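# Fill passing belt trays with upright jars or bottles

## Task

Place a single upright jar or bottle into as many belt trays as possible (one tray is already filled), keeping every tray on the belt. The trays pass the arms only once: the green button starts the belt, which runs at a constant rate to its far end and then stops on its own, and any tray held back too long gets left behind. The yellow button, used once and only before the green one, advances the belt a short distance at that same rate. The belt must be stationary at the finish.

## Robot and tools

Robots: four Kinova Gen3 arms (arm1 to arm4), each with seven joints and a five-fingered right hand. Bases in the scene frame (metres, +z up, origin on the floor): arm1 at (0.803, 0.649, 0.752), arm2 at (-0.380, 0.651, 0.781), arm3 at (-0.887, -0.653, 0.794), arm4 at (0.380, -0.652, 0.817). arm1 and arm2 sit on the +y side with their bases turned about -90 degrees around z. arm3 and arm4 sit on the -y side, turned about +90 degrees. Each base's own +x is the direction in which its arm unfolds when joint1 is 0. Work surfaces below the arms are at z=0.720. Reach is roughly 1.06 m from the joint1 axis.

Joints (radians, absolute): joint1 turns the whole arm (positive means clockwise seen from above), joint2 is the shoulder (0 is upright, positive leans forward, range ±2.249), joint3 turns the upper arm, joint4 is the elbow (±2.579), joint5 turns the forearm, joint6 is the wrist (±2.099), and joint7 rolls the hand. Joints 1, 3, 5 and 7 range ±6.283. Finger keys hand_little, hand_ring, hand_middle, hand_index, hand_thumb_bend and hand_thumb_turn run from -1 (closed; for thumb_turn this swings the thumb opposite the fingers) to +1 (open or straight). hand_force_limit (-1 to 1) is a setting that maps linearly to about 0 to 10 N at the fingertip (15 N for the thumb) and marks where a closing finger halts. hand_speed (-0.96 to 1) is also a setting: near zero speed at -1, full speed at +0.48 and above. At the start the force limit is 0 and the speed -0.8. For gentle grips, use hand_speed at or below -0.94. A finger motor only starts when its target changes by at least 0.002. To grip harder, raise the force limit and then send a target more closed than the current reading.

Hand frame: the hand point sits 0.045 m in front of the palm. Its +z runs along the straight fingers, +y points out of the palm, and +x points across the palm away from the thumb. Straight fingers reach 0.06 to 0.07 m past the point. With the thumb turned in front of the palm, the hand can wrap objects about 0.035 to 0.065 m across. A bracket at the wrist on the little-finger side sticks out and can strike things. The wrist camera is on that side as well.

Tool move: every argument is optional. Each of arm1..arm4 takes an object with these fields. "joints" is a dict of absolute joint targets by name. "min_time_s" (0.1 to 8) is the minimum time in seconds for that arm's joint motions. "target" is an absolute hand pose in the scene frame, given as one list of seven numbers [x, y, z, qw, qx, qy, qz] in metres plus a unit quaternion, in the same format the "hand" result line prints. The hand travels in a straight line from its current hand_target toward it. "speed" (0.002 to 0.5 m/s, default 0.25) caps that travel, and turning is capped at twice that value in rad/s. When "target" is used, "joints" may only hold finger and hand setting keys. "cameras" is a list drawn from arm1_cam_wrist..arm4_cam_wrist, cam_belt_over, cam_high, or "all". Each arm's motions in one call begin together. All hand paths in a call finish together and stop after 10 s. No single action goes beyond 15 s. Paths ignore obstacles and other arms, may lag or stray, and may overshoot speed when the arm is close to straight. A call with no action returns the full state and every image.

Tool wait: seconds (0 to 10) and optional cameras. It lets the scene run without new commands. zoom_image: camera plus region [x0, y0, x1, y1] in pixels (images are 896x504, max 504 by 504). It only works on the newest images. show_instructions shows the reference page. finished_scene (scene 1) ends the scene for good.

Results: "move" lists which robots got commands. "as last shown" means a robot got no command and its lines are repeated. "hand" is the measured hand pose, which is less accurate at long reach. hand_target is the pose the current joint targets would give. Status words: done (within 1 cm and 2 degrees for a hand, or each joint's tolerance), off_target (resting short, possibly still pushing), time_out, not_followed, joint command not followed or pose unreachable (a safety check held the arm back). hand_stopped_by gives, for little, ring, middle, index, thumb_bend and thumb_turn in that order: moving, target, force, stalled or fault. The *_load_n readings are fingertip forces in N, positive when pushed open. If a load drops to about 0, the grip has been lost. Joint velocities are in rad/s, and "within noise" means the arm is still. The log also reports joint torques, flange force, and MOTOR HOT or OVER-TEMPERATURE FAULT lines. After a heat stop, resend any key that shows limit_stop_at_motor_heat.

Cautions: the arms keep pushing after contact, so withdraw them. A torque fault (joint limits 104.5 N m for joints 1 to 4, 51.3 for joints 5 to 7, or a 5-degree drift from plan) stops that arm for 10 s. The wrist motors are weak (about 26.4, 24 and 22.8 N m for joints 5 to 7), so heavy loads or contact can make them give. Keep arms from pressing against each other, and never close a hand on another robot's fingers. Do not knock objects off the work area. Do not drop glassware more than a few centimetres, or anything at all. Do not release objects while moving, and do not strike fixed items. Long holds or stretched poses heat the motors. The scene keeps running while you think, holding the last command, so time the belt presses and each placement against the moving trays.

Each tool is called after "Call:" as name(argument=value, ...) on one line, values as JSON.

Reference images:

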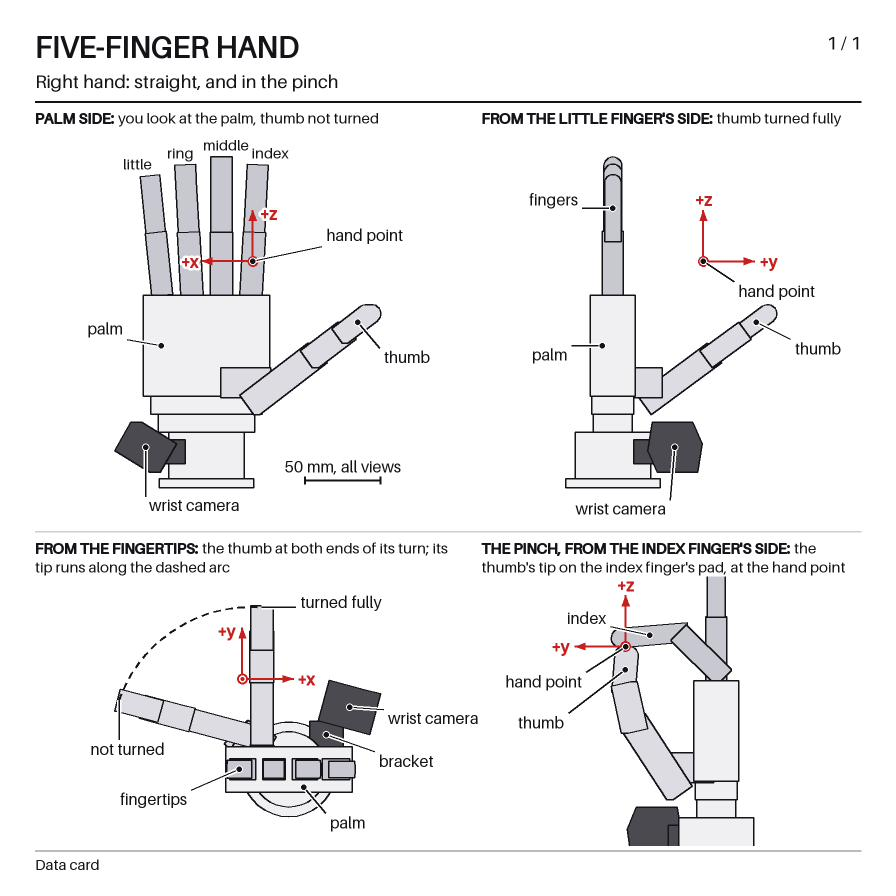

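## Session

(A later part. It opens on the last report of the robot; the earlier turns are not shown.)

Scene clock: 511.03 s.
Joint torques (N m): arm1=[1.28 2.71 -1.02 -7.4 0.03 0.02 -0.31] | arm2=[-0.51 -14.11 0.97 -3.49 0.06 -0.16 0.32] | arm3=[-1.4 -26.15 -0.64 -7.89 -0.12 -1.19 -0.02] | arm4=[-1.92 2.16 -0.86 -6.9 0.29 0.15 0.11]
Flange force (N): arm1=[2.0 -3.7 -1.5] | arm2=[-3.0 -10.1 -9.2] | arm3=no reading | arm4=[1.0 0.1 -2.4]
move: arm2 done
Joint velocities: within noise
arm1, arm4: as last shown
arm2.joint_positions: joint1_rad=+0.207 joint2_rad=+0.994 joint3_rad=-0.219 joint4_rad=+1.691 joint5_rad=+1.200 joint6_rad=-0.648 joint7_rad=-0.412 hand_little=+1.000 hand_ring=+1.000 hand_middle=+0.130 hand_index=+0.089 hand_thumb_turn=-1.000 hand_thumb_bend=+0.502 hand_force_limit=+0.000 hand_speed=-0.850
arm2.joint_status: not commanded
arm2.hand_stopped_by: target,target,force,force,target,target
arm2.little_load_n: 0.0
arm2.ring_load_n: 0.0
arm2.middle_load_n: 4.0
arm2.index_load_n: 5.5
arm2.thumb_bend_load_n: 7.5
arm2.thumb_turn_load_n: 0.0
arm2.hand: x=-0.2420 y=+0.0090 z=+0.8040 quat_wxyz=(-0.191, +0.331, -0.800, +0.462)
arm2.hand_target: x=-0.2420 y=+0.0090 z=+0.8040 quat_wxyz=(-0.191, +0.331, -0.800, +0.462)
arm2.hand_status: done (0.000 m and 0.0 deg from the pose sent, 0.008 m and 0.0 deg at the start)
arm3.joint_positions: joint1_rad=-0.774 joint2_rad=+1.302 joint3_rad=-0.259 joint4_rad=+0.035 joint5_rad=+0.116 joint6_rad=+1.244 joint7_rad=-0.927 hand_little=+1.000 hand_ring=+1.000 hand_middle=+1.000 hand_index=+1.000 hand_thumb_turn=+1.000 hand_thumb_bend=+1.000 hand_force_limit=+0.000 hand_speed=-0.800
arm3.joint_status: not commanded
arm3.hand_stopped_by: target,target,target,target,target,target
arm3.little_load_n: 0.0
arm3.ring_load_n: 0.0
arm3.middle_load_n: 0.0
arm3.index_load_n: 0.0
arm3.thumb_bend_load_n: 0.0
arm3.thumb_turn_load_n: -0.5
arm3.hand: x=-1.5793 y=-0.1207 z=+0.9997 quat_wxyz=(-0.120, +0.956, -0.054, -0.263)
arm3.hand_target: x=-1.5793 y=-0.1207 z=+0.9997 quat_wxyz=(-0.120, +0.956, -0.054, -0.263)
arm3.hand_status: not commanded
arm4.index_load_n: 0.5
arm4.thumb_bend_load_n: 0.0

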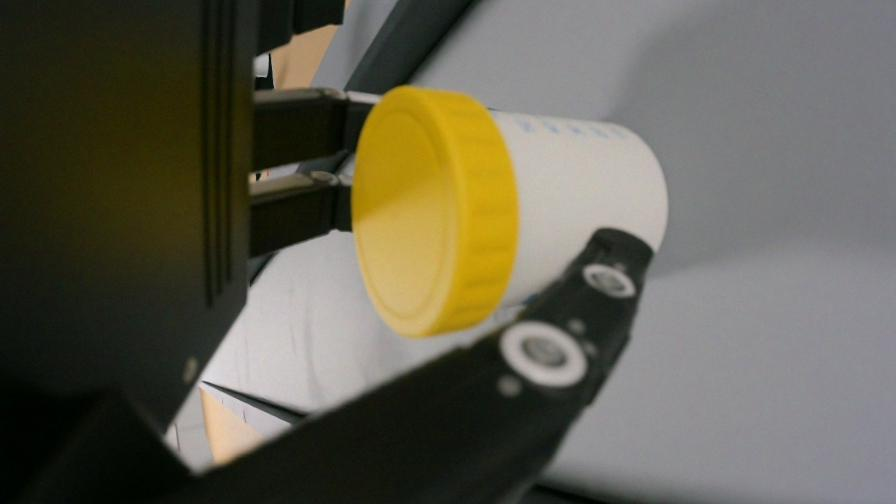

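Call:
move(arm2={"target": [-0.242, 0.009, 0.808, 0.19134, -0.33141, 0.8001, -0.46194], "speed": 0.05})

Call:
move(arm2={"joints": {"hand_index": 0.6, "hand_middle": 0.6, "hand_thumb_bend": 0.9, "hand_speed": 0}}, cameras=["arm2_cam_wrist"])

Call:
move(arm2={"target": [-0.242, 0.009, 0.90, 0.19134, -0.33141, 0.8001, -0.46194], "speed": 0.15}, cameras=["arm2_cam_wrist"])

Scene clock: 516.67 s.
Joint torques (N m): arm1=[1.33 2.76 -0.99 -7.53 0.04 0.07 -0.31] | arm2=[-0.93 -19.77 -1.68 -5.6 -0.43 -2.41 0.1] | arm3=[-1.43 -26.17 -0.69 -7.92 -0.15 -1.16 -0.02] | arm4=[-1.9 2.14 -0.87 -6.89 0.3 0.14 0.09]
Flange force (N): arm1=[2.2 -3.6 -0.9] | arm2=[-1.7 -1.7 -3.7] | arm3=no reading | arm4=[1.0 0.1 -2.5]
move: arm2 done
Joint velocities: within noise
arm1, arm4: as last shown
arm2.joint_positions: joint1_rad=+0.207 joint2_rad=+0.986 joint3_rad=-0.219 joint4_rad=+1.692 joint5_rad=+1.207 joint6_rad=-0.645 joint7_rad=-0.423 hand_little=+1.000 hand_ring=+1.000 hand_middle=+0.130 hand_index=+0.089 hand_thumb_turn=-1.000 hand_thumb_bend=+0.502 hand_force_limit=+0.000 hand_speed=-0.850
arm2.joint_status: not commanded
arm2.hand_stopped_by: target,target,force,force,target,target
arm2.little_load_n: 0.0
arm2.ring_load_n: 0.0
arm2.middle_load_n: 4.0
arm2.index_load_n: 5.0
arm2.thumb_bend_load_n: 8.5
arm2.thumb_turn_load_n: -0.5
arm2.hand: x=-0.2420 y=+0.0090 z=+0.8080 quat_wxyz=(-0.191, +0.331, -0.800, +0.462)
arm2.hand_target: x=-0.2420 y=+0.0090 z=+0.8080 quat_wxyz=(-0.191, +0.331, -0.800, +0.462)
arm2.hand_status: done (0.000 m and 0.0 deg from the pose sent, 0.004 m and 0.0 deg at the start)
arm3.joint_positions: joint1_rad=-0.774 joint2_rad=+1.302 joint3_rad=-0.259 joint4_rad=+0.035 joint5_rad=+0.116 joint6_rad=+1.244 joint7_rad=-0.927 hand_little=+1.000 hand_ring=+1.000 hand_middle=+1.000 hand_index=+1.000 hand_thumb_turn=+1.000 hand_thumb_bend=+1.000 hand_force_limit=+0.000 hand_speed=-0.800
arm3.joint_status: not commanded
arm3.hand_stopped_by: target,target,target,target,target,target
arm3.little_load_n: 0.0
arm3.ring_load_n: -0.5
arm3.middle_load_n: 0.0
arm3.index_load_n: 0.0
arm3.thumb_bend_load_n: 0.0
arm3.thumb_turn_load_n: -0.5
arm3.hand: x=-1.5793 y=-0.1207 z=+0.9997 quat_wxyz=(-0.120, +0.956, -0.054, -0.263)
arm3.hand_target: x=-1.5793 y=-0.1207 z=+0.9997 quat_wxyz=(-0.120, +0.956, -0.054, -0.263)
arm3.hand_status: not commanded
arm4.index_load_n: 0.0
pictures: none

Scene clock: 517.43 s.
Joint torques (N m): arm1=[1.28 2.75 -0.9 -7.47 0.07 0 -0.27] | arm2=[-0.96 -19.7 -1.65 -5.56 -0.41 -2.39 0.07] | arm3=[-1.44 -26.17 -0.64 -7.89 -0.1 -1.14 -0.03] | arm4=[-1.9 2.15 -0.86 -6.91 0.29 0.14 0.12]
Flange force (N): arm1=[2.4 -3.1 -1.3] | arm2=[-1.8 -1.7 -3.8] | arm3=no reading | arm4=[1.0 0.2 -2.4]
move: arm2 done
Joint velocities: within noise
arm1.joint_positions: joint1_rad=-0.145 joint2_rad=-0.523 joint3_rad=+0.080 joint4_rad=+1.989 joint5_rad=+0.022 joint6_rad=+1.707 joint7_rad=-1.721 hand_little=+1.000 hand_ring=+1.000 hand_middle=+1.000 hand_index=+1.000 hand_thumb_turn=+1.000 hand_thumb_bend=+1.000 hand_force_limit=+0.000 hand_speed=-0.800
arm1.joint_status: not commanded
arm1.hand_stopped_by: target,target,target,target,target,target
arm1.little_load_n: 0.0
arm1.ring_load_n: 0.0
arm1.middle_load_n: 0.0
arm1.index_load_n: 0.0
arm1.thumb_bend_load_n: 0.0
arm1.thumb_turn_load_n: 0.0
arm1.hand: x=+0.8403 y=+0.5161 z=+1.1103 quat_wxyz=(+0.012, -0.717, -0.697, -0.019)
arm1.hand_target: x=+0.8403 y=+0.5161 z=+1.1103 quat_wxyz=(+0.012, -0.717, -0.697, -0.019)
arm1.hand_status: not commanded
arm2.joint_positions: joint1_rad=+0.207 joint2_rad=+0.986 joint3_rad=-0.219 joint4_rad=+1.692 joint5_rad=+1.207 joint6_rad=-0.645 joint7_rad=-0.423 hand_little=+1.000 hand_ring=+1.000 hand_middle=+0.600 hand_index=+0.600 hand_thumb_turn=-1.000 hand_thumb_bend=+0.900 hand_force_limit=+0.000 hand_speed=+0.000
arm2.joint_status: all done
arm2.hand_stopped_by: target,target,target,target,target,target
arm2.little_load_n: 0.0
arm2.ring_load_n: 0.0
arm2.middle_load_n: 0.0
arm2.index_load_n: 0.0
arm2.thumb_bend_load_n: 0.0
arm2.thumb_turn_load_n: 0.5
arm2.hand: x=-0.2420 y=+0.0090 z=+0.8080 quat_wxyz=(-0.191, +0.331, -0.800, +0.462)
arm2.hand_target: x=-0.2420 y=+0.0090 z=+0.8080 quat_wxyz=(-0.191, +0.331, -0.800, +0.462)
arm2.hand_status: not commanded
arm3.joint_positions: joint1_rad=-0.774 joint2_rad=+1.302 joint3_rad=-0.259 joint4_rad=+0.035 joint5_rad=+0.116 joint6_rad=+1.244 joint7_rad=-0.927 hand_little=+1.000 hand_ring=+1.000 hand_middle=+1.000 hand_index=+1.000 hand_thumb_turn=+1.000 hand_thumb_bend=+1.000 hand_force_limit=+0.000 hand_speed=-0.800
arm3.joint_status: not commanded
arm3.hand_stopped_by: target,target,target,target,target,target
arm3.little_load_n: 0.0
arm3.ring_load_n: 0.0
arm3.middle_load_n: 0.0
arm3.index_load_n: 0.0
arm3.thumb_bend_load_n: 0.0
arm3.thumb_turn_load_n: 0.0
arm3.hand: x=-1.5793 y=-0.1207 z=+0.9997 quat_wxyz=(-0.120, +0.956, -0.054, -0.263)
arm3.hand_target: x=-1.5793 y=-0.1207 z=+0.9997 quat_wxyz=(-0.120, +0.956, -0.054, -0.263)
arm3.hand_status: not commanded
arm4.joint_positions: joint1_rad=-0.223 joint2_rad=-0.511 joint3_rad=+0.217 joint4_rad=+2.360 joint5_rad=+0.103 joint6_rad=+1.301 joint7_rad=-1.642 hand_little=+1.000 hand_ring=+1.000 hand_middle=+1.000 hand_index=+1.000 hand_thumb_turn=+1.000 hand_thumb_bend=+1.000 hand_force_limit=+0.000 hand_speed=-0.800
arm4.joint_status: not commanded
arm4.hand_stopped_by: target,target,target,target,target,target
arm4.little_load_n: 0.0
arm4.ring_load_n: 0.0
arm4.middle_load_n: 0.0
arm4.index_load_n: 0.0
arm4.thumb_bend_load_n: 0.0
arm4.thumb_turn_load_n: 0.0
arm4.hand: x=+0.3630 y=-0.5264 z=+1.0582 quat_wxyz=(+0.001, +0.715, -0.699, +0.002)
arm4.hand_target: x=+0.3630 y=-0.5264 z=+1.0582 quat_wxyz=(+0.001, +0.715, -0.699, +0.002)
arm4.hand_status: not commanded

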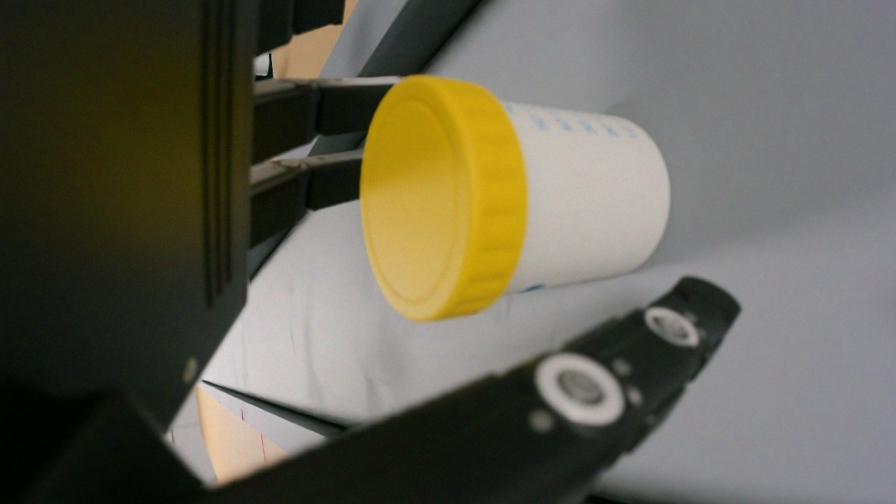

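Scene clock: 518.60 s.
Joint torques (N m): arm1=[1.41 2.65 -0.98 -7.59 0.03 0.01 -0.28] | arm2=[-0.96 -18.76 -1.33 -6.87 -0.67 -2.06 0.1] | arm3=[-1.44 -26.13 -0.62 -7.87 -0.11 -1.16 -0.02] | arm4=[-1.93 2.16 -0.89 -6.85 0.3 0.17 0.11]
Flange force (N): arm1=[2.1 -3.5 -0.9] | arm2=[-3.4 0.0 -3.3] | arm3=no reading | arm4=[0.9 0.0 -2.5]
move: arm2 done
Joint velocities: within noise
arm1, arm4: as last shown
arm2.joint_positions: joint1_rad=+0.214 joint2_rad=+0.800 joint3_rad=-0.231 joint4_rad=+1.691 joint5_rad=+1.419 joint6_rad=-0.596 joint7_rad=-0.729 hand_little=+1.000 hand_ring=+1.000 hand_middle=+0.600 hand_index=+0.600 hand_thumb_turn=-1.000 hand_thumb_bend=+0.900 hand_force_limit=+0.000 hand_speed=+0.000
arm2.joint_status: not commanded
arm2.hand_stopped_by: target,target,target,target,target,target
arm2.little_load_n: 0.0
arm2.ring_load_n: 0.0
arm2.middle_load_n: 0.0
arm2.index_load_n: 0.0
arm2.thumb_bend_load_n: 0.0
arm2.thumb_turn_load_n: 0.0
arm2.hand: x=-0.2420 y=+0.0090 z=+0.9000 quat_wxyz=(-0.191, +0.331, -0.800, +0.462)
arm2.hand_target: x=-0.2420 y=+0.0090 z=+0.9000 quat_wxyz=(-0.191, +0.331, -0.800, +0.462)
arm2.hand_status: done (0.000 m and 0.0 deg from the pose sent, 0.092 m and 0.0 deg at the start)
arm3.joint_positions: joint1_rad=-0.774 joint2_rad=+1.302 joint3_rad=-0.259 joint4_rad=+0.035 joint5_rad=+0.116 joint6_rad=+1.244 joint7_rad=-0.927 hand_little=+1.000 hand_ring=+1.000 hand_middle=+1.000 hand_index=+1.000 hand_thumb_turn=+1.000 hand_thumb_bend=+1.000 hand_force_limit=+0.000 hand_speed=-0.800
arm3.joint_status: not commanded
arm3.hand_stopped_by: target,target,target,target,target,target
arm3.little_load_n: 0.0
arm3.ring_load_n: 0.0
arm3.middle_load_n: 0.0
arm3.index_load_n: 0.0
arm3.thumb_bend_load_n: 0.0
arm3.thumb_turn_load_n: 0.0
arm3.hand: x=-1.5793 y=-0.1207 z=+0.9997 quat_wxyz=(-0.120, +0.956, -0.054, -0.263)
arm3.hand_target: x=-1.5793 y=-0.1207 z=+0.9997 quat_wxyz=(-0.120, +0.956, -0.054, -0.263)
arm3.hand_status: not commanded

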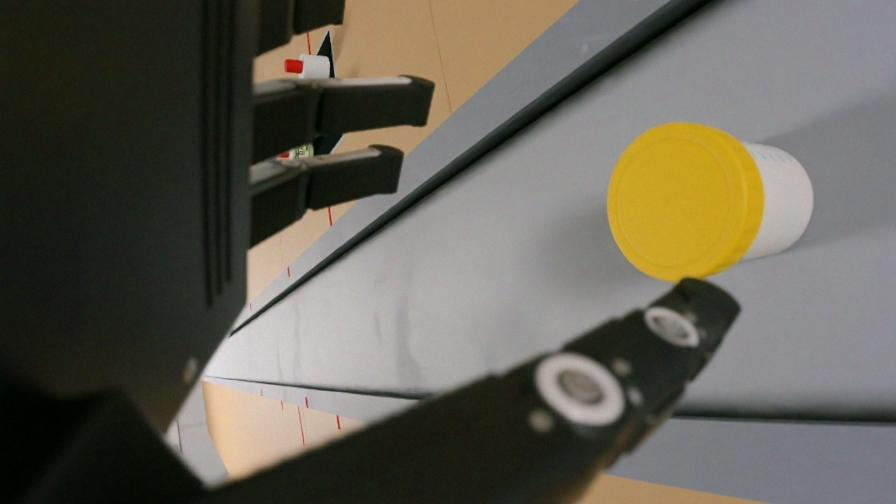

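Call:
move(arm1={"joints": {"joint1_rad": -0.3, "joint2_rad": -0.3, "joint3_rad": 0, "joint4_rad": 1.6, "joint5_rad": 1.0, "joint6_rad": 0.6, "joint7_rad": -1.2, "hand_middle": 0.6, "hand_index": 0.6, "hand_thumb_turn": -1, "hand_thumb_bend": 0.8, "hand_speed": 0}, "min_time_s": 3}, arm3={"joints": {"joint1_rad": -0.3, "joint2_rad": -0.3, "joint3_rad": 0, "joint4_rad": 1.6, "joint5_rad": 1.0, "joint6_rad": 0.6, "joint7_rad": -1.2, "hand_middle": 0.6, "hand_index": 0.6, "hand_thumb_turn": -1, "hand_thumb_bend": 0.8, "hand_speed": 0}, "min_time_s": 4}, arm4={"joints": {"joint1_rad": -0.3, "joint2_rad": -0.3, "joint3_rad": 0, "joint4_rad": 1.6, "joint5_rad": 1.0, "joint6_rad": 0.6, "joint7_rad": -1.2, "hand_middle": 0.6, "hand_index": 0.6, "hand_thumb_turn": -1, "hand_thumb_bend": 0.8, "hand_speed": 0}, "min_time_s": 3})

Call:
move(arm1={"joints": {"joint1_rad": 0.706, "joint2_rad": 0.6, "joint3_rad": 0, "joint4_rad": 1.7, "joint5_rad": 2.41, "joint6_rad": -1.387, "joint7_rad": -0.364}, "min_time_s": 3}, arm3={"joints": {"joint1_rad": 0.706, "joint2_rad": 0.6, "joint3_rad": 0, "joint4_rad": 1.7, "joint5_rad": 2.41, "joint6_rad": -1.387, "joint7_rad": -0.364}, "min_time_s": 3}, arm4={"joints": {"joint1_rad": 0.706, "joint2_rad": 0.6, "joint3_rad": 0, "joint4_rad": 1.7, "joint5_rad": 2.41, "joint6_rad": -1.387, "joint7_rad": -0.364}, "min_time_s": 3})

Call:
move(arm1={"target": [0.719, 0.324, 0.84, 0.35355, -0.61237, 0.61237, -0.35355], "speed": 0.15}, arm3={"target": [-0.801, -0.321, 0.84, 0.35355, -0.61237, -0.61237, 0.35355], "speed": 0.15}, arm4={"target": [0.462, -0.327, 0.84, 0.35355, -0.61237, -0.61237, 0.35355], "speed": 0.15}, cameras=["arm1_cam_wrist", "arm3_cam_wrist", "arm4_cam_wrist", "cam_high"])

Scene clock: 601.23 s.
Joint torques (N m): arm1=[1.48 -3.19 -0.94 -9.59 1.23 -1.43 -0.37] | arm2=[-0.95 -18.75 -1.37 -6.87 -0.7 -2.05 0.09] | arm3=[-1.17 -3.96 -1.18 -9.03 1.39 -1.31 -0.07] | arm4=[-1.81 -4.11 -0.47 -9.06 1.5 -1.22 0.06]
Flange force (N): arm1=[4.1 -6.3 -2.0] | arm2=[-3.3 -0.1 -3.4] | arm3=[0.8 -3.3 1.4] | arm4=[-1.0 0.0 1.6]
move: arm1 done; arm3 done; arm4 done
Joint velocities: within noise
arm1.joint_positions: joint1_rad=-0.300 joint2_rad=-0.300 joint3_rad=+0.000 joint4_rad=+1.600 joint5_rad=+1.000 joint6_rad=+0.600 joint7_rad=-1.200 hand_little=+1.000 hand_ring=+1.000 hand_middle=+0.600 hand_index=+0.600 hand_thumb_turn=-1.000 hand_thumb_bend=+0.800 hand_force_limit=+0.000 hand_speed=+0.000
arm1.joint_status: all done
arm1.hand_stopped_by: target,target,target,target,target,target
arm1.little_load_n: 0.0
arm1.ring_load_n: 0.0
arm1.middle_load_n: -0.5
arm1.index_load_n: 0.0
arm1.thumb_bend_load_n: 0.5
arm1.thumb_turn_load_n: 0.0
arm1.hand: x=+0.8404 y=+0.1455 z=+1.4444 quat_wxyz=(-0.033, -0.144, -0.721, +0.676)
arm1.hand_target: x=+0.8404 y=+0.1455 z=+1.4444 quat_wxyz=(-0.033, -0.144, -0.721, +0.676)
arm1.hand_status: not commanded
arm2: as last shown
arm3.joint_positions: joint1_rad=-0.300 joint2_rad=-0.300 joint3_rad=+0.000 joint4_rad=+1.600 joint5_rad=+1.000 joint6_rad=+0.600 joint7_rad=-1.200 hand_little=+1.000 hand_ring=+1.000 hand_middle=+0.600 hand_index=+0.600 hand_thumb_turn=-1.000 hand_thumb_bend=+0.800 hand_force_limit=+0.000 hand_speed=+0.000
arm3.joint_status: all done
arm3.hand_stopped_by: target,target,target,target,target,target
arm3.little_load_n: 0.0
arm3.ring_load_n: 0.0
arm3.middle_load_n: 0.0
arm3.index_load_n: 0.0
arm3.thumb_bend_load_n: 0.0
arm3.thumb_turn_load_n: 0.0
arm3.hand: x=-0.9100 y=-0.1522 z=+1.4889 quat_wxyz=(-0.677, +0.719, -0.152, -0.037)
arm3.hand_target: x=-0.9100 y=-0.1522 z=+1.4889 quat_wxyz=(-0.677, +0.719, -0.152, -0.037)
arm3.hand_status: not commanded
arm4.joint_positions: joint1_rad=-0.300 joint2_rad=-0.300 joint3_rad=+0.000 joint4_rad=+1.600 joint5_rad=+1.000 joint6_rad=+0.600 joint7_rad=-1.200 hand_little=+1.000 hand_ring=+1.000 hand_middle=+0.600 hand_index=+0.600 hand_thumb_turn=-1.000 hand_thumb_bend=+0.800 hand_force_limit=+0.000 hand_speed=+0.000
arm4.joint_status: all done
arm4.hand_stopped_by: target,target,target,target,target,target
arm4.little_load_n: 0.0
arm4.ring_load_n: 0.0
arm4.middle_load_n: 0.0
arm4.index_load_n: 0.0
arm4.thumb_bend_load_n: 0.0
arm4.thumb_turn_load_n: 0.0
arm4.hand: x=+0.3483 y=-0.1637 z=+1.5209 quat_wxyz=(-0.685, +0.712, -0.149, -0.027)
arm4.hand_target: x=+0.3483 y=-0.1637 z=+1.5209 quat_wxyz=(-0.685, +0.712, -0.149, -0.027)
arm4.hand_status: not commanded
pictures: none

Scene clock: 604.57 s.
Joint torques (N m): arm1=[1.53 -14.45 -1.08 -4.53 -1.1 -1.33 -0.31] | arm2=[-0.98 -18.75 -1.3 -6.85 -0.7 -2.06 0.09] | arm3=[-1.24 -15.12 -1.34 -3.96 -0.94 -1.21 -0.03] | arm4=[-1.89 -16.21 -0.79 -4.38 -0.93 -1.1 0.08]
Flange force (N): arm1=[1.4 -2.9 -0.4] | arm2=[-3.3 -0.1 -3.3] | arm3=[1.1 0.1 -4.7] | arm4=[1.0 3.7 -3.9]
move: arm1 done; arm3 done; arm4 done
Joint velocities: within noise
arm1.joint_positions: joint1_rad=+0.706 joint2_rad=+0.600 joint3_rad=+0.000 joint4_rad=+1.700 joint5_rad=+2.410 joint6_rad=-1.387 joint7_rad=-0.364 hand_little=+1.000 hand_ring=+1.000 hand_middle=+0.600 hand_index=+0.600 hand_thumb_turn=-1.000 hand_thumb_bend=+0.800 hand_force_limit=+0.000 hand_speed=+0.000
arm1.joint_status: all done
arm1.hand_stopped_by: target,target,target,target,target,target
arm1.little_load_n: 0.0
arm1.ring_load_n: 0.0
arm1.middle_load_n: 0.0
arm1.index_load_n: 0.0
arm1.thumb_bend_load_n: 0.0
arm1.thumb_turn_load_n: 0.0
arm1.hand: x=+0.6891 y=+0.2634 z=+0.9068 quat_wxyz=(-0.205, +0.707, -0.579, +0.350)
arm1.hand_target: x=+0.6891 y=+0.2634 z=+0.9068 quat_wxyz=(-0.205, +0.707, -0.579, +0.350)
arm1.hand_status: not commanded
arm2: as last shown
arm3.joint_positions: joint1_rad=+0.706 joint2_rad=+0.600 joint3_rad=+0.000 joint4_rad=+1.700 joint5_rad=+2.410 joint6_rad=-1.387 joint7_rad=-0.364 hand_little=+1.000 hand_ring=+1.000 hand_middle=+0.600 hand_index=+0.600 hand_thumb_turn=-1.000 hand_thumb_bend=+0.800 hand_force_limit=+0.000 hand_speed=+0.000
arm3.joint_status: all done
arm3.hand_stopped_by: target,target,target,target,target,target
arm3.little_load_n: 0.0
arm3.ring_load_n: 0.0
arm3.middle_load_n: 0.0
arm3.index_load_n: 0.0
arm3.thumb_bend_load_n: 0.0
arm3.thumb_turn_load_n: 0.0
arm3.hand: x=-0.7679 y=-0.2686 z=+0.9485 quat_wxyz=(-0.358, +0.579, +0.703, -0.206)
arm3.hand_target: x=-0.7679 y=-0.2686 z=+0.9485 quat_wxyz=(-0.358, +0.579, +0.703, -0.206)
arm3.hand_status: not commanded
arm4.joint_positions: joint1_rad=+0.706 joint2_rad=+0.600 joint3_rad=+0.000 joint4_rad=+1.700 joint5_rad=+2.410 joint6_rad=-1.387 joint7_rad=-0.364 hand_little=+1.000 hand_ring=+1.000 hand_middle=+0.600 hand_index=+0.600 hand_thumb_turn=-1.000 hand_thumb_bend=+0.800 hand_force_limit=+0.000 hand_speed=+0.000
arm4.joint_status: all done
arm4.hand_stopped_by: target,target,target,target,target,target
arm4.little_load_n: 0.0
arm4.ring_load_n: 0.0
arm4.middle_load_n: 0.0
arm4.index_load_n: 0.0
arm4.thumb_bend_load_n: 0.0
arm4.thumb_turn_load_n: 0.0
arm4.hand: x=+0.4997 y=-0.2716 z=+0.9812 quat_wxyz=(-0.358, +0.582, +0.705, -0.192)
arm4.hand_target: x=+0.4997 y=-0.2716 z=+0.9812 quat_wxyz=(-0.358, +0.582, +0.705, -0.192)
arm4.hand_status: not commanded
pictures: none

Scene clock: 606.37 s.
Joint torques (N m): arm1=[1.5 -15.61 -1.21 -2.28 -0.76 -1.91 -0.35] | arm2=[-0.93 -18.73 -1.36 -6.87 -0.69 -2.05 0.08] | arm3=[-1.22 -16.82 -1.54 -1.3 -0.51 -1.81 -0.04] | arm4=[-1.94 -18.63 -1.11 -1.38 -0.41 -1.76 0.06]
Flange force (N): arm1=[1.2 -3.1 -0.6] | arm2=[-3.4 -0.1 -3.4] | arm3=[1.3 -0.4 -4.6] | arm4=[1.2 4.0 -3.3]
move: arm1 done; arm3 done; arm4 done
Joint velocities: within noise
arm1.joint_positions: joint1_rad=+0.746 joint2_rad=+0.839 joint3_rad=+0.015 joint4_rad=+1.725 joint5_rad=+2.405 joint6_rad=-1.467 joint7_rad=-0.415 hand_little=+1.000 hand_ring=+1.000 hand_middle=+0.600 hand_index=+0.600 hand_thumb_turn=-1.000 hand_thumb_bend=+0.800 hand_force_limit=+0.000 hand_speed=+0.000
arm1.joint_status: not commanded
arm1.hand_stopped_by: target,target,target,target,target,target
arm1.little_load_n: 0.0
arm1.ring_load_n: 0.0
arm1.middle_load_n: 0.0
arm1.index_load_n: 0.0
arm1.thumb_bend_load_n: 0.0
arm1.thumb_turn_load_n: 0.0
arm1.hand: x=+0.7190 y=+0.3240 z=+0.8400 quat_wxyz=(-0.354, +0.612, -0.612, +0.354)
arm1.hand_target: x=+0.7190 y=+0.3240 z=+0.8400 quat_wxyz=(-0.354, +0.612, -0.612, +0.354)
arm1.hand_status: done (0.000 m and 0.0 deg from the pose sent, 0.095 m and 20.6 deg at the start)
arm2: as last shown
arm3.joint_positions: joint1_rad=+0.728 joint2_rad=+0.923 joint3_rad=+0.010 joint4_rad=+1.707 joint5_rad=+2.397 joint6_rad=-1.397 joint7_rad=-0.383 hand_little=+1.000 hand_ring=+1.000 hand_middle=+0.600 hand_index=+0.600 hand_thumb_turn=-1.000 hand_thumb_bend=+0.800 hand_force_limit=+0.000 hand_speed=+0.000
arm3.joint_status: not commanded
arm3.hand_stopped_by: target,target,target,target,target,target
arm3.little_load_n: 0.0
arm3.ring_load_n: 0.0
arm3.middle_load_n: 0.0
arm3.index_load_n: 0.0
arm3.thumb_bend_load_n: 0.0
arm3.thumb_turn_load_n: 0.0
arm3.hand: x=-0.8010 y=-0.3210 z=+0.8400 quat_wxyz=(-0.354, +0.612, +0.612, -0.354)
arm3.hand_target: x=-0.8010 y=-0.3210 z=+0.8400 quat_wxyz=(-0.354, +0.612, +0.612, -0.354)
arm3.hand_status: done (0.000 m and 0.0 deg from the pose sent, 0.125 m and 20.2 deg at the start)
arm4.joint_positions: joint1_rad=+0.726 joint2_rad=+0.999 joint3_rad=+0.005 joint4_rad=+1.701 joint5_rad=+2.396 joint6_rad=-1.367 joint7_rad=-0.352 hand_little=+1.000 hand_ring=+1.000 hand_middle=+0.600 hand_index=+0.600 hand_thumb_turn=-1.000 hand_thumb_bend=+0.800 hand_force_limit=+0.000 hand_speed=+0.000
arm4.joint_status: not commanded
arm4.hand_stopped_by: target,target,target,target,target,target
arm4.little_load_n: 0.0
arm4.ring_load_n: 0.0
arm4.middle_load_n: 0.0
arm4.index_load_n: 0.0
arm4.thumb_bend_load_n: 0.0
arm4.thumb_turn_load_n: 0.0
arm4.hand: x=+0.4620 y=-0.3270 z=+0.8400 quat_wxyz=(-0.354, +0.612, +0.612, -0.354)
arm4.hand_target: x=+0.4620 y=-0.3270 z=+0.8400 quat_wxyz=(-0.354, +0.612, +0.612, -0.354)
arm4.hand_status: done (0.000 m and 0.0 deg from the pose sent, 0.156 m and 21.7 deg at the start)

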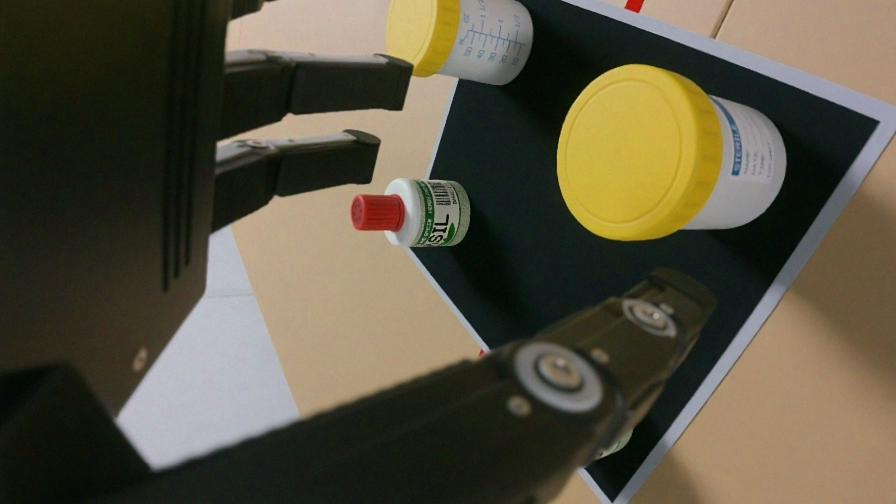

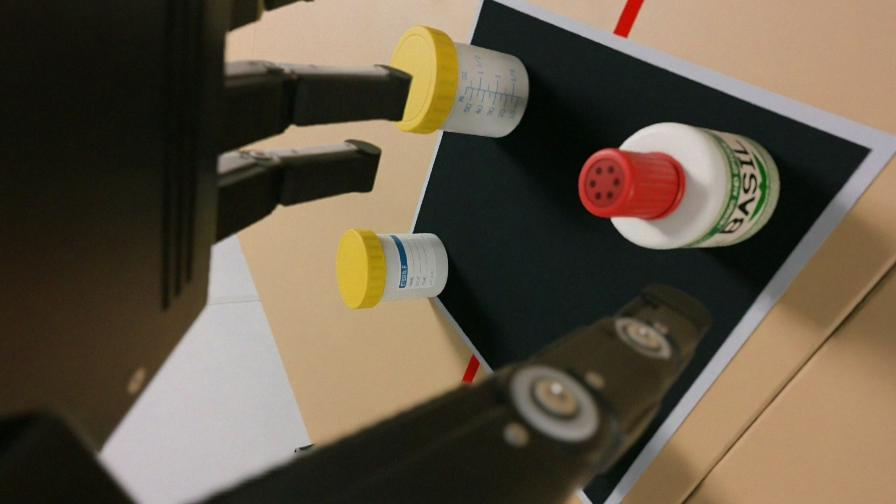

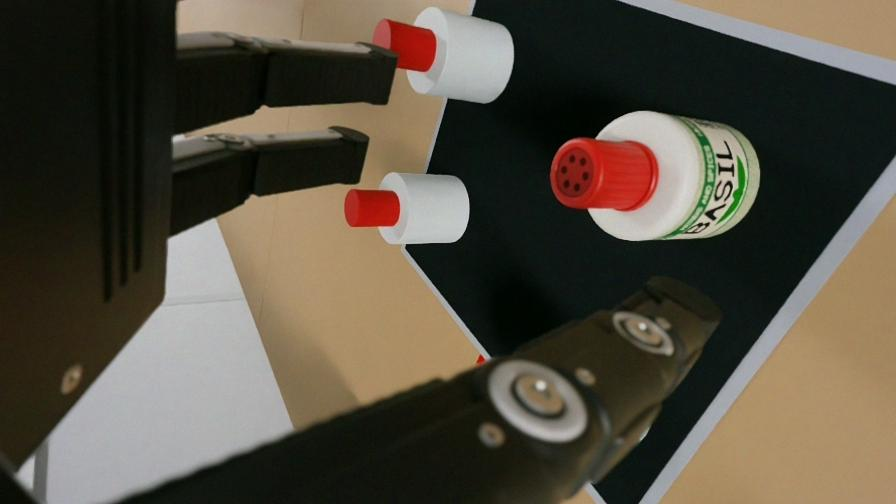

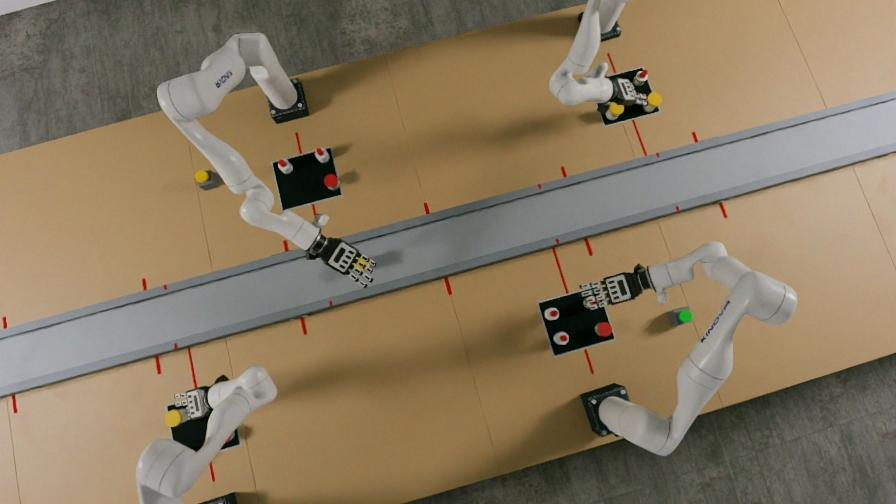

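Call:
move(arm1={"target": [0.735, 0.317, 0.80, 0.35355, -0.61237, 0.61237, -0.35355], "speed": 0.1}, arm3={"target": [-0.819, -0.322, 0.80, 0.35355, -0.61237, -0.61237, 0.35355], "speed": 0.1}, arm4={"target": [0.4355, -0.3327, 0.80, 0.35355, -0.61237, -0.61237, 0.35355], "speed": 0.1}, cameras=["arm1_cam_wrist", "arm3_cam_wrist", "arm4_cam_wrist"])

Scene clock: 627.00 s.
Joint torques (N m): arm1=[1.52 -15.89 -1.43 -1.69 -0.67 -1.97 -0.33] | arm2=[-0.94 -18.75 -1.35 -6.86 -0.7 -2.06 0.07] | arm3=[-1.19 -16.8 -1.74 -0.6 -0.38 -1.86 -0.04] | arm4=[-1.95 -18.33 -1.33 -0.46 -0.27 -1.77 0.09]
Flange force (N): arm1=[1.4 -3.1 -0.7] | arm2=[-3.3 0.0 -3.3] | arm3=[1.4 -0.3 -4.5] | arm4=[1.1 4.1 -3.1]
move: arm1 done; arm3 done; arm4 done
Joint velocities: within noise
arm1.joint_positions: joint1_rad=+0.721 joint2_rad=+0.915 joint3_rad=-0.001 joint4_rad=+1.744 joint5_rad=+2.374 joint6_rad=-1.378 joint7_rad=-0.371 hand_little=+1.000 hand_ring=+1.000 hand_middle=+0.600 hand_index=+0.600 hand_thumb_turn=-1.000 hand_thumb_bend=+0.800 hand_force_limit=+0.000 hand_speed=+0.000
arm1.joint_status: not commanded
arm1.hand_stopped_by: target,target,target,target,target,target
arm1.little_load_n: 0.0
arm1.ring_load_n: 0.0
arm1.middle_load_n: 0.0
arm1.index_load_n: 0.0
arm1.thumb_bend_load_n: 0.0
arm1.thumb_turn_load_n: 0.0
arm1.hand: x=+0.7350 y=+0.3170 z=+0.8000 quat_wxyz=(-0.354, +0.612, -0.612, +0.354)
arm1.hand_target: x=+0.7350 y=+0.3170 z=+0.8000 quat_wxyz=(-0.354, +0.612, -0.612, +0.354)
arm1.hand_status: done (0.000 m and 0.0 deg from the pose sent, 0.044 m and 0.0 deg at the start)
arm2: as last shown
arm3.joint_positions: joint1_rad=+0.712 joint2_rad=+0.996 joint3_rad=-0.007 joint4_rad=+1.740 joint5_rad=+2.367 joint6_rad=-1.304 joint7_rad=-0.326 hand_little=+1.000 hand_ring=+1.000 hand_middle=+0.600 hand_index=+0.600 hand_thumb_turn=-1.000 hand_thumb_bend=+0.800 hand_force_limit=+0.000 hand_speed=+0.000
arm3.joint_status: not commanded
arm3.hand_stopped_by: target,target,target,target,target,target
arm3.little_load_n: -0.5
arm3.ring_load_n: 0.0
arm3.middle_load_n: 0.0
arm3.index_load_n: 0.0
arm3.thumb_bend_load_n: 0.0
arm3.thumb_turn_load_n: 0.0
arm3.hand: x=-0.8190 y=-0.3220 z=+0.8000 quat_wxyz=(-0.354, +0.612, +0.612, -0.354)
arm3.hand_target: x=-0.8190 y=-0.3220 z=+0.8000 quat_wxyz=(-0.354, +0.612, +0.612, -0.354)
arm3.hand_status: done (0.000 m and 0.0 deg from the pose sent, 0.044 m and 0.0 deg at the start)
arm4.joint_positions: joint1_rad=+0.706 joint2_rad=+1.067 joint3_rad=-0.018 joint4_rad=+1.759 joint5_rad=+2.356 joint6_rad=-1.254 joint7_rad=-0.283 hand_little=+1.000 hand_ring=+1.000 hand_middle=+0.600 hand_index=+0.600 hand_thumb_turn=-1.000 hand_thumb_bend=+0.800 hand_force_limit=+0.000 hand_speed=+0.000
arm4.joint_status: not commanded
arm4.hand_stopped_by: target,target,target,target,target,target
arm4.little_load_n: 0.0
arm4.ring_load_n: 0.0
arm4.middle_load_n: 0.0
arm4.index_load_n: 0.0
arm4.thumb_bend_load_n: 0.0
arm4.thumb_turn_load_n: 0.0
arm4.hand: x=+0.4355 y=-0.3327 z=+0.8000 quat_wxyz=(-0.354, +0.612, +0.612, -0.354)
arm4.hand_target: x=+0.4355 y=-0.3327 z=+0.8000 quat_wxyz=(-0.354, +0.612, +0.612, -0.354)
arm4.hand_status: done (0.000 m and 0.0 deg from the pose sent, 0.048 m and 0.0 deg at the start)

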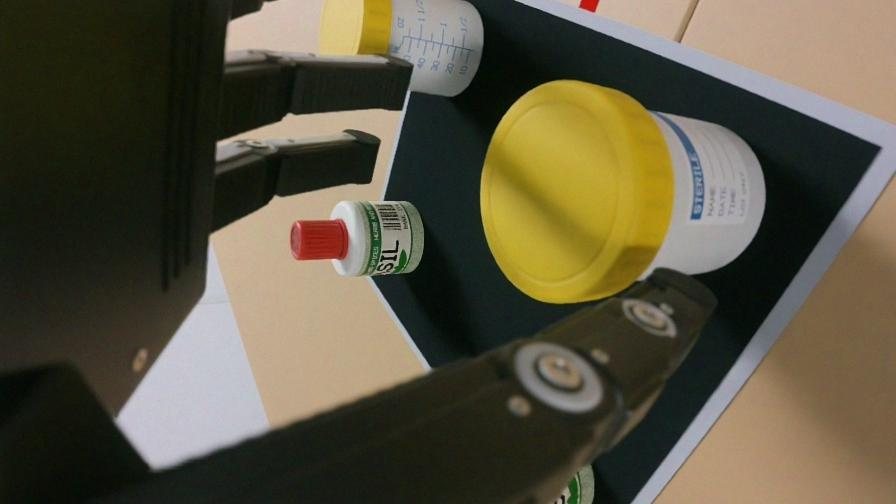

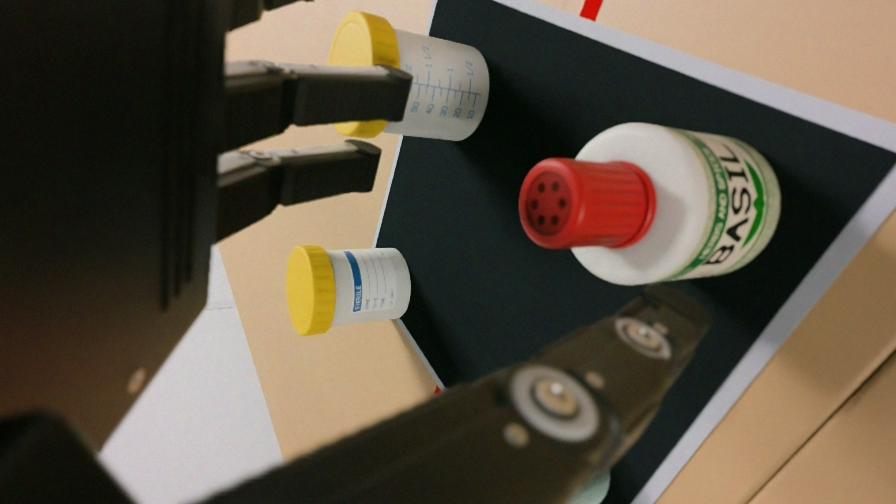

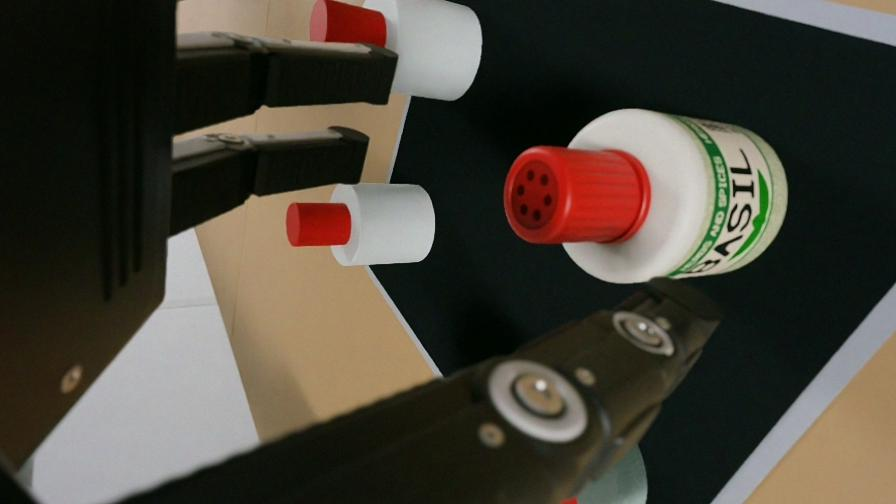

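Call:
move(arm1={"target": [0.7365, 0.3145, 0.762, 0.35355, -0.61237, 0.61237, -0.35355], "speed": 0.08}, arm3={"target": [-0.819, -0.3195, 0.762, 0.35355, -0.61237, -0.61237, 0.35355], "speed": 0.08}, arm4={"target": [0.4315, -0.331, 0.762, 0.35355, -0.61237, -0.61237, 0.35355], "speed": 0.08}, cameras=["arm1_cam_wrist", "arm3_cam_wrist", "arm4_cam_wrist"])

Scene clock: 637.23 s.
Joint torques (N m): arm1=[1.56 -16.27 -1.48 -1.24 -0.59 -1.99 -0.33] | arm2=[-0.94 -18.75 -1.32 -6.85 -0.68 -2.07 0.09] | arm3=[-1.22 -17.21 -1.83 -0.18 -0.29 -1.86 -0.03] | arm4=[-1.89 -18.67 -1.44 -0.03 -0.18 -1.82 0.08]
Flange force (N): arm1=[1.5 -3.1 -0.8] | arm2=[-3.3 -0.1 -3.3] | arm3=[1.5 0.0 -4.4] | arm4=[1.0 4.3 -2.5]
move: arm1 done; arm3 done; arm4 done
Joint velocities: within noise
arm1.joint_positions: joint1_rad=+0.719 joint2_rad=+0.998 joint3_rad=-0.008 joint4_rad=+1.728 joint5_rad=+2.361 joint6_rad=-1.325 joint7_rad=-0.328 hand_little=+1.000 hand_ring=+1.000 hand_middle=+0.600 hand_index=+0.600 hand_thumb_turn=-1.000 hand_thumb_bend=+0.800 hand_force_limit=+0.000 hand_speed=+0.000
arm1.joint_status: not commanded
arm1.hand_stopped_by: target,target,target,target,target,target
arm1.little_load_n: 0.0
arm1.ring_load_n: 0.0
arm1.middle_load_n: 0.0
arm1.index_load_n: 0.0
arm1.thumb_bend_load_n: 0.0
arm1.thumb_turn_load_n: 0.0
arm1.hand: x=+0.7365 y=+0.3145 z=+0.7620 quat_wxyz=(-0.354, +0.612, -0.612, +0.354)
arm1.hand_target: x=+0.7365 y=+0.3145 z=+0.7620 quat_wxyz=(-0.354, +0.612, -0.612, +0.354)
arm1.hand_status: done (0.000 m and 0.0 deg from the pose sent, 0.038 m and 0.0 deg at the start)
arm2: as last shown
arm2.ring_load_n: -0.5
arm3.joint_positions: joint1_rad=+0.712 joint2_rad=+1.083 joint3_rad=-0.012 joint4_rad=+1.708 joint5_rad=+2.357 joint6_rad=-1.261 joint7_rad=-0.289 hand_little=+1.000 hand_ring=+1.000 hand_middle=+0.600 hand_index=+0.600 hand_thumb_turn=-1.000 hand_thumb_bend=+0.800 hand_force_limit=+0.000 hand_speed=+0.000
arm3.joint_status: not commanded
arm3.hand_stopped_by: target,target,target,target,target,target
arm3.little_load_n: 0.5
arm3.ring_load_n: 0.0
arm3.middle_load_n: 0.0
arm3.index_load_n: 0.0
arm3.thumb_bend_load_n: 0.0
arm3.thumb_turn_load_n: 0.0
arm3.hand: x=-0.8190 y=-0.3195 z=+0.7620 quat_wxyz=(-0.354, +0.612, +0.612, -0.354)
arm3.hand_target: x=-0.8190 y=-0.3195 z=+0.7620 quat_wxyz=(-0.354, +0.612, +0.612, -0.354)
arm3.hand_status: done (0.000 m and 0.0 deg from the pose sent, 0.038 m and 0.0 deg at the start)
arm4.joint_positions: joint1_rad=+0.703 joint2_rad=+1.154 joint3_rad=-0.027 joint4_rad=+1.732 joint5_rad=+2.341 joint6_rad=-1.205 joint7_rad=-0.245 hand_little=+1.000 hand_ring=+1.000 hand_middle=+0.600 hand_index=+0.600 hand_thumb_turn=-1.000 hand_thumb_bend=+0.800 hand_force_limit=+0.000 hand_speed=+0.000
arm4.joint_status: not commanded
arm4.hand_stopped_by: target,target,target,target,target,target
arm4.little_load_n: 0.0
arm4.ring_load_n: 0.0
arm4.middle_load_n: 0.0
arm4.index_load_n: 0.0
arm4.thumb_bend_load_n: 0.0
arm4.thumb_turn_load_n: 0.0
arm4.hand: x=+0.4315 y=-0.3310 z=+0.7620 quat_wxyz=(-0.354, +0.612, +0.612, -0.354)
arm4.hand_target: x=+0.4315 y=-0.3310 z=+0.7620 quat_wxyz=(-0.354, +0.612, +0.612, -0.354)
arm4.hand_status: done (0.000 m and 0.0 deg from the pose sent, 0.038 m and 0.0 deg at the start)

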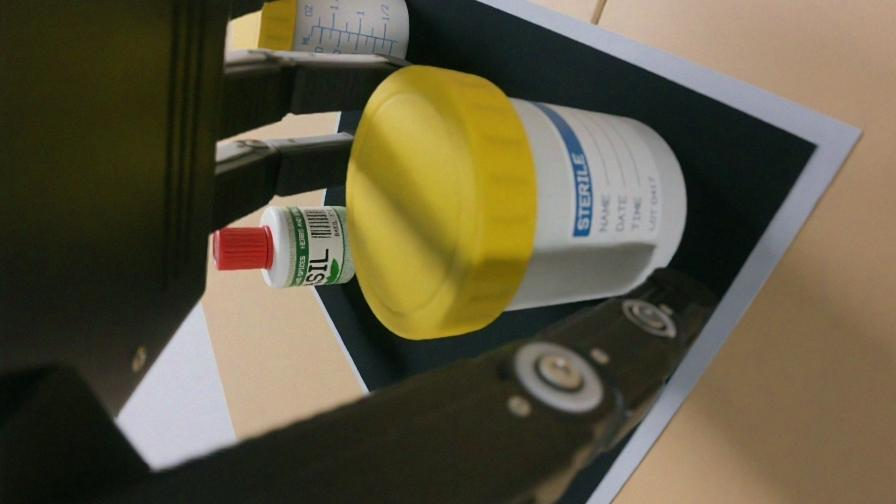

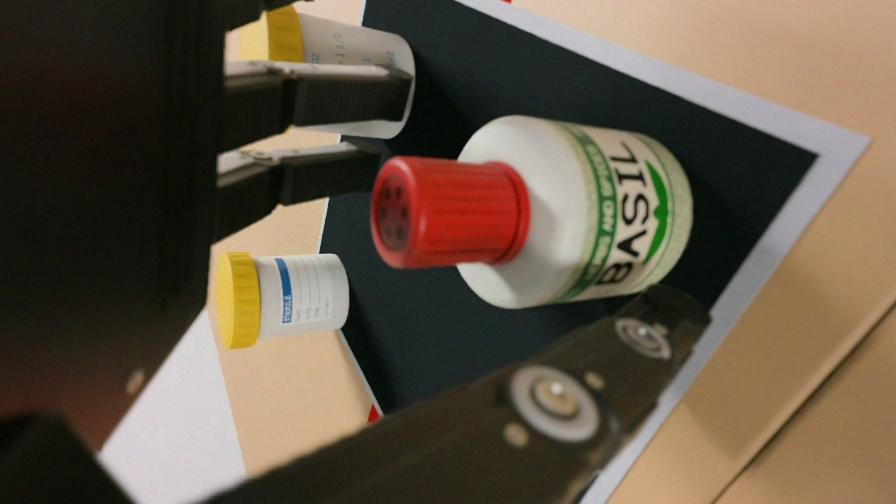

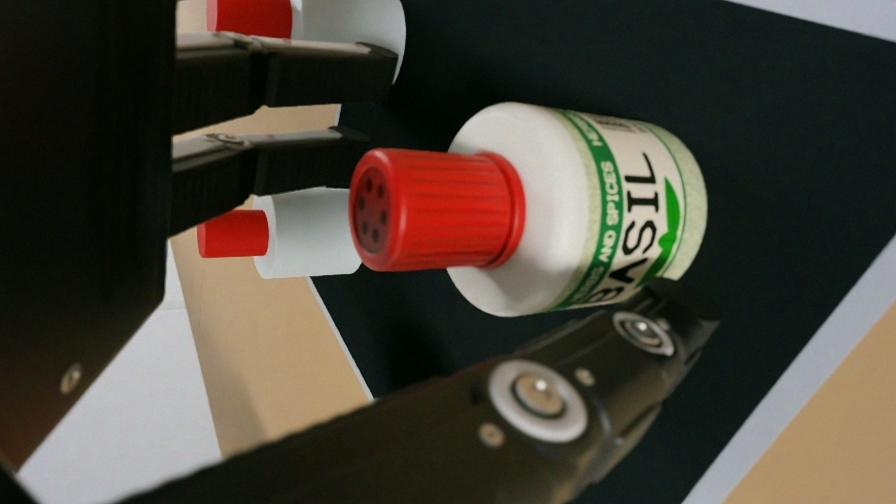

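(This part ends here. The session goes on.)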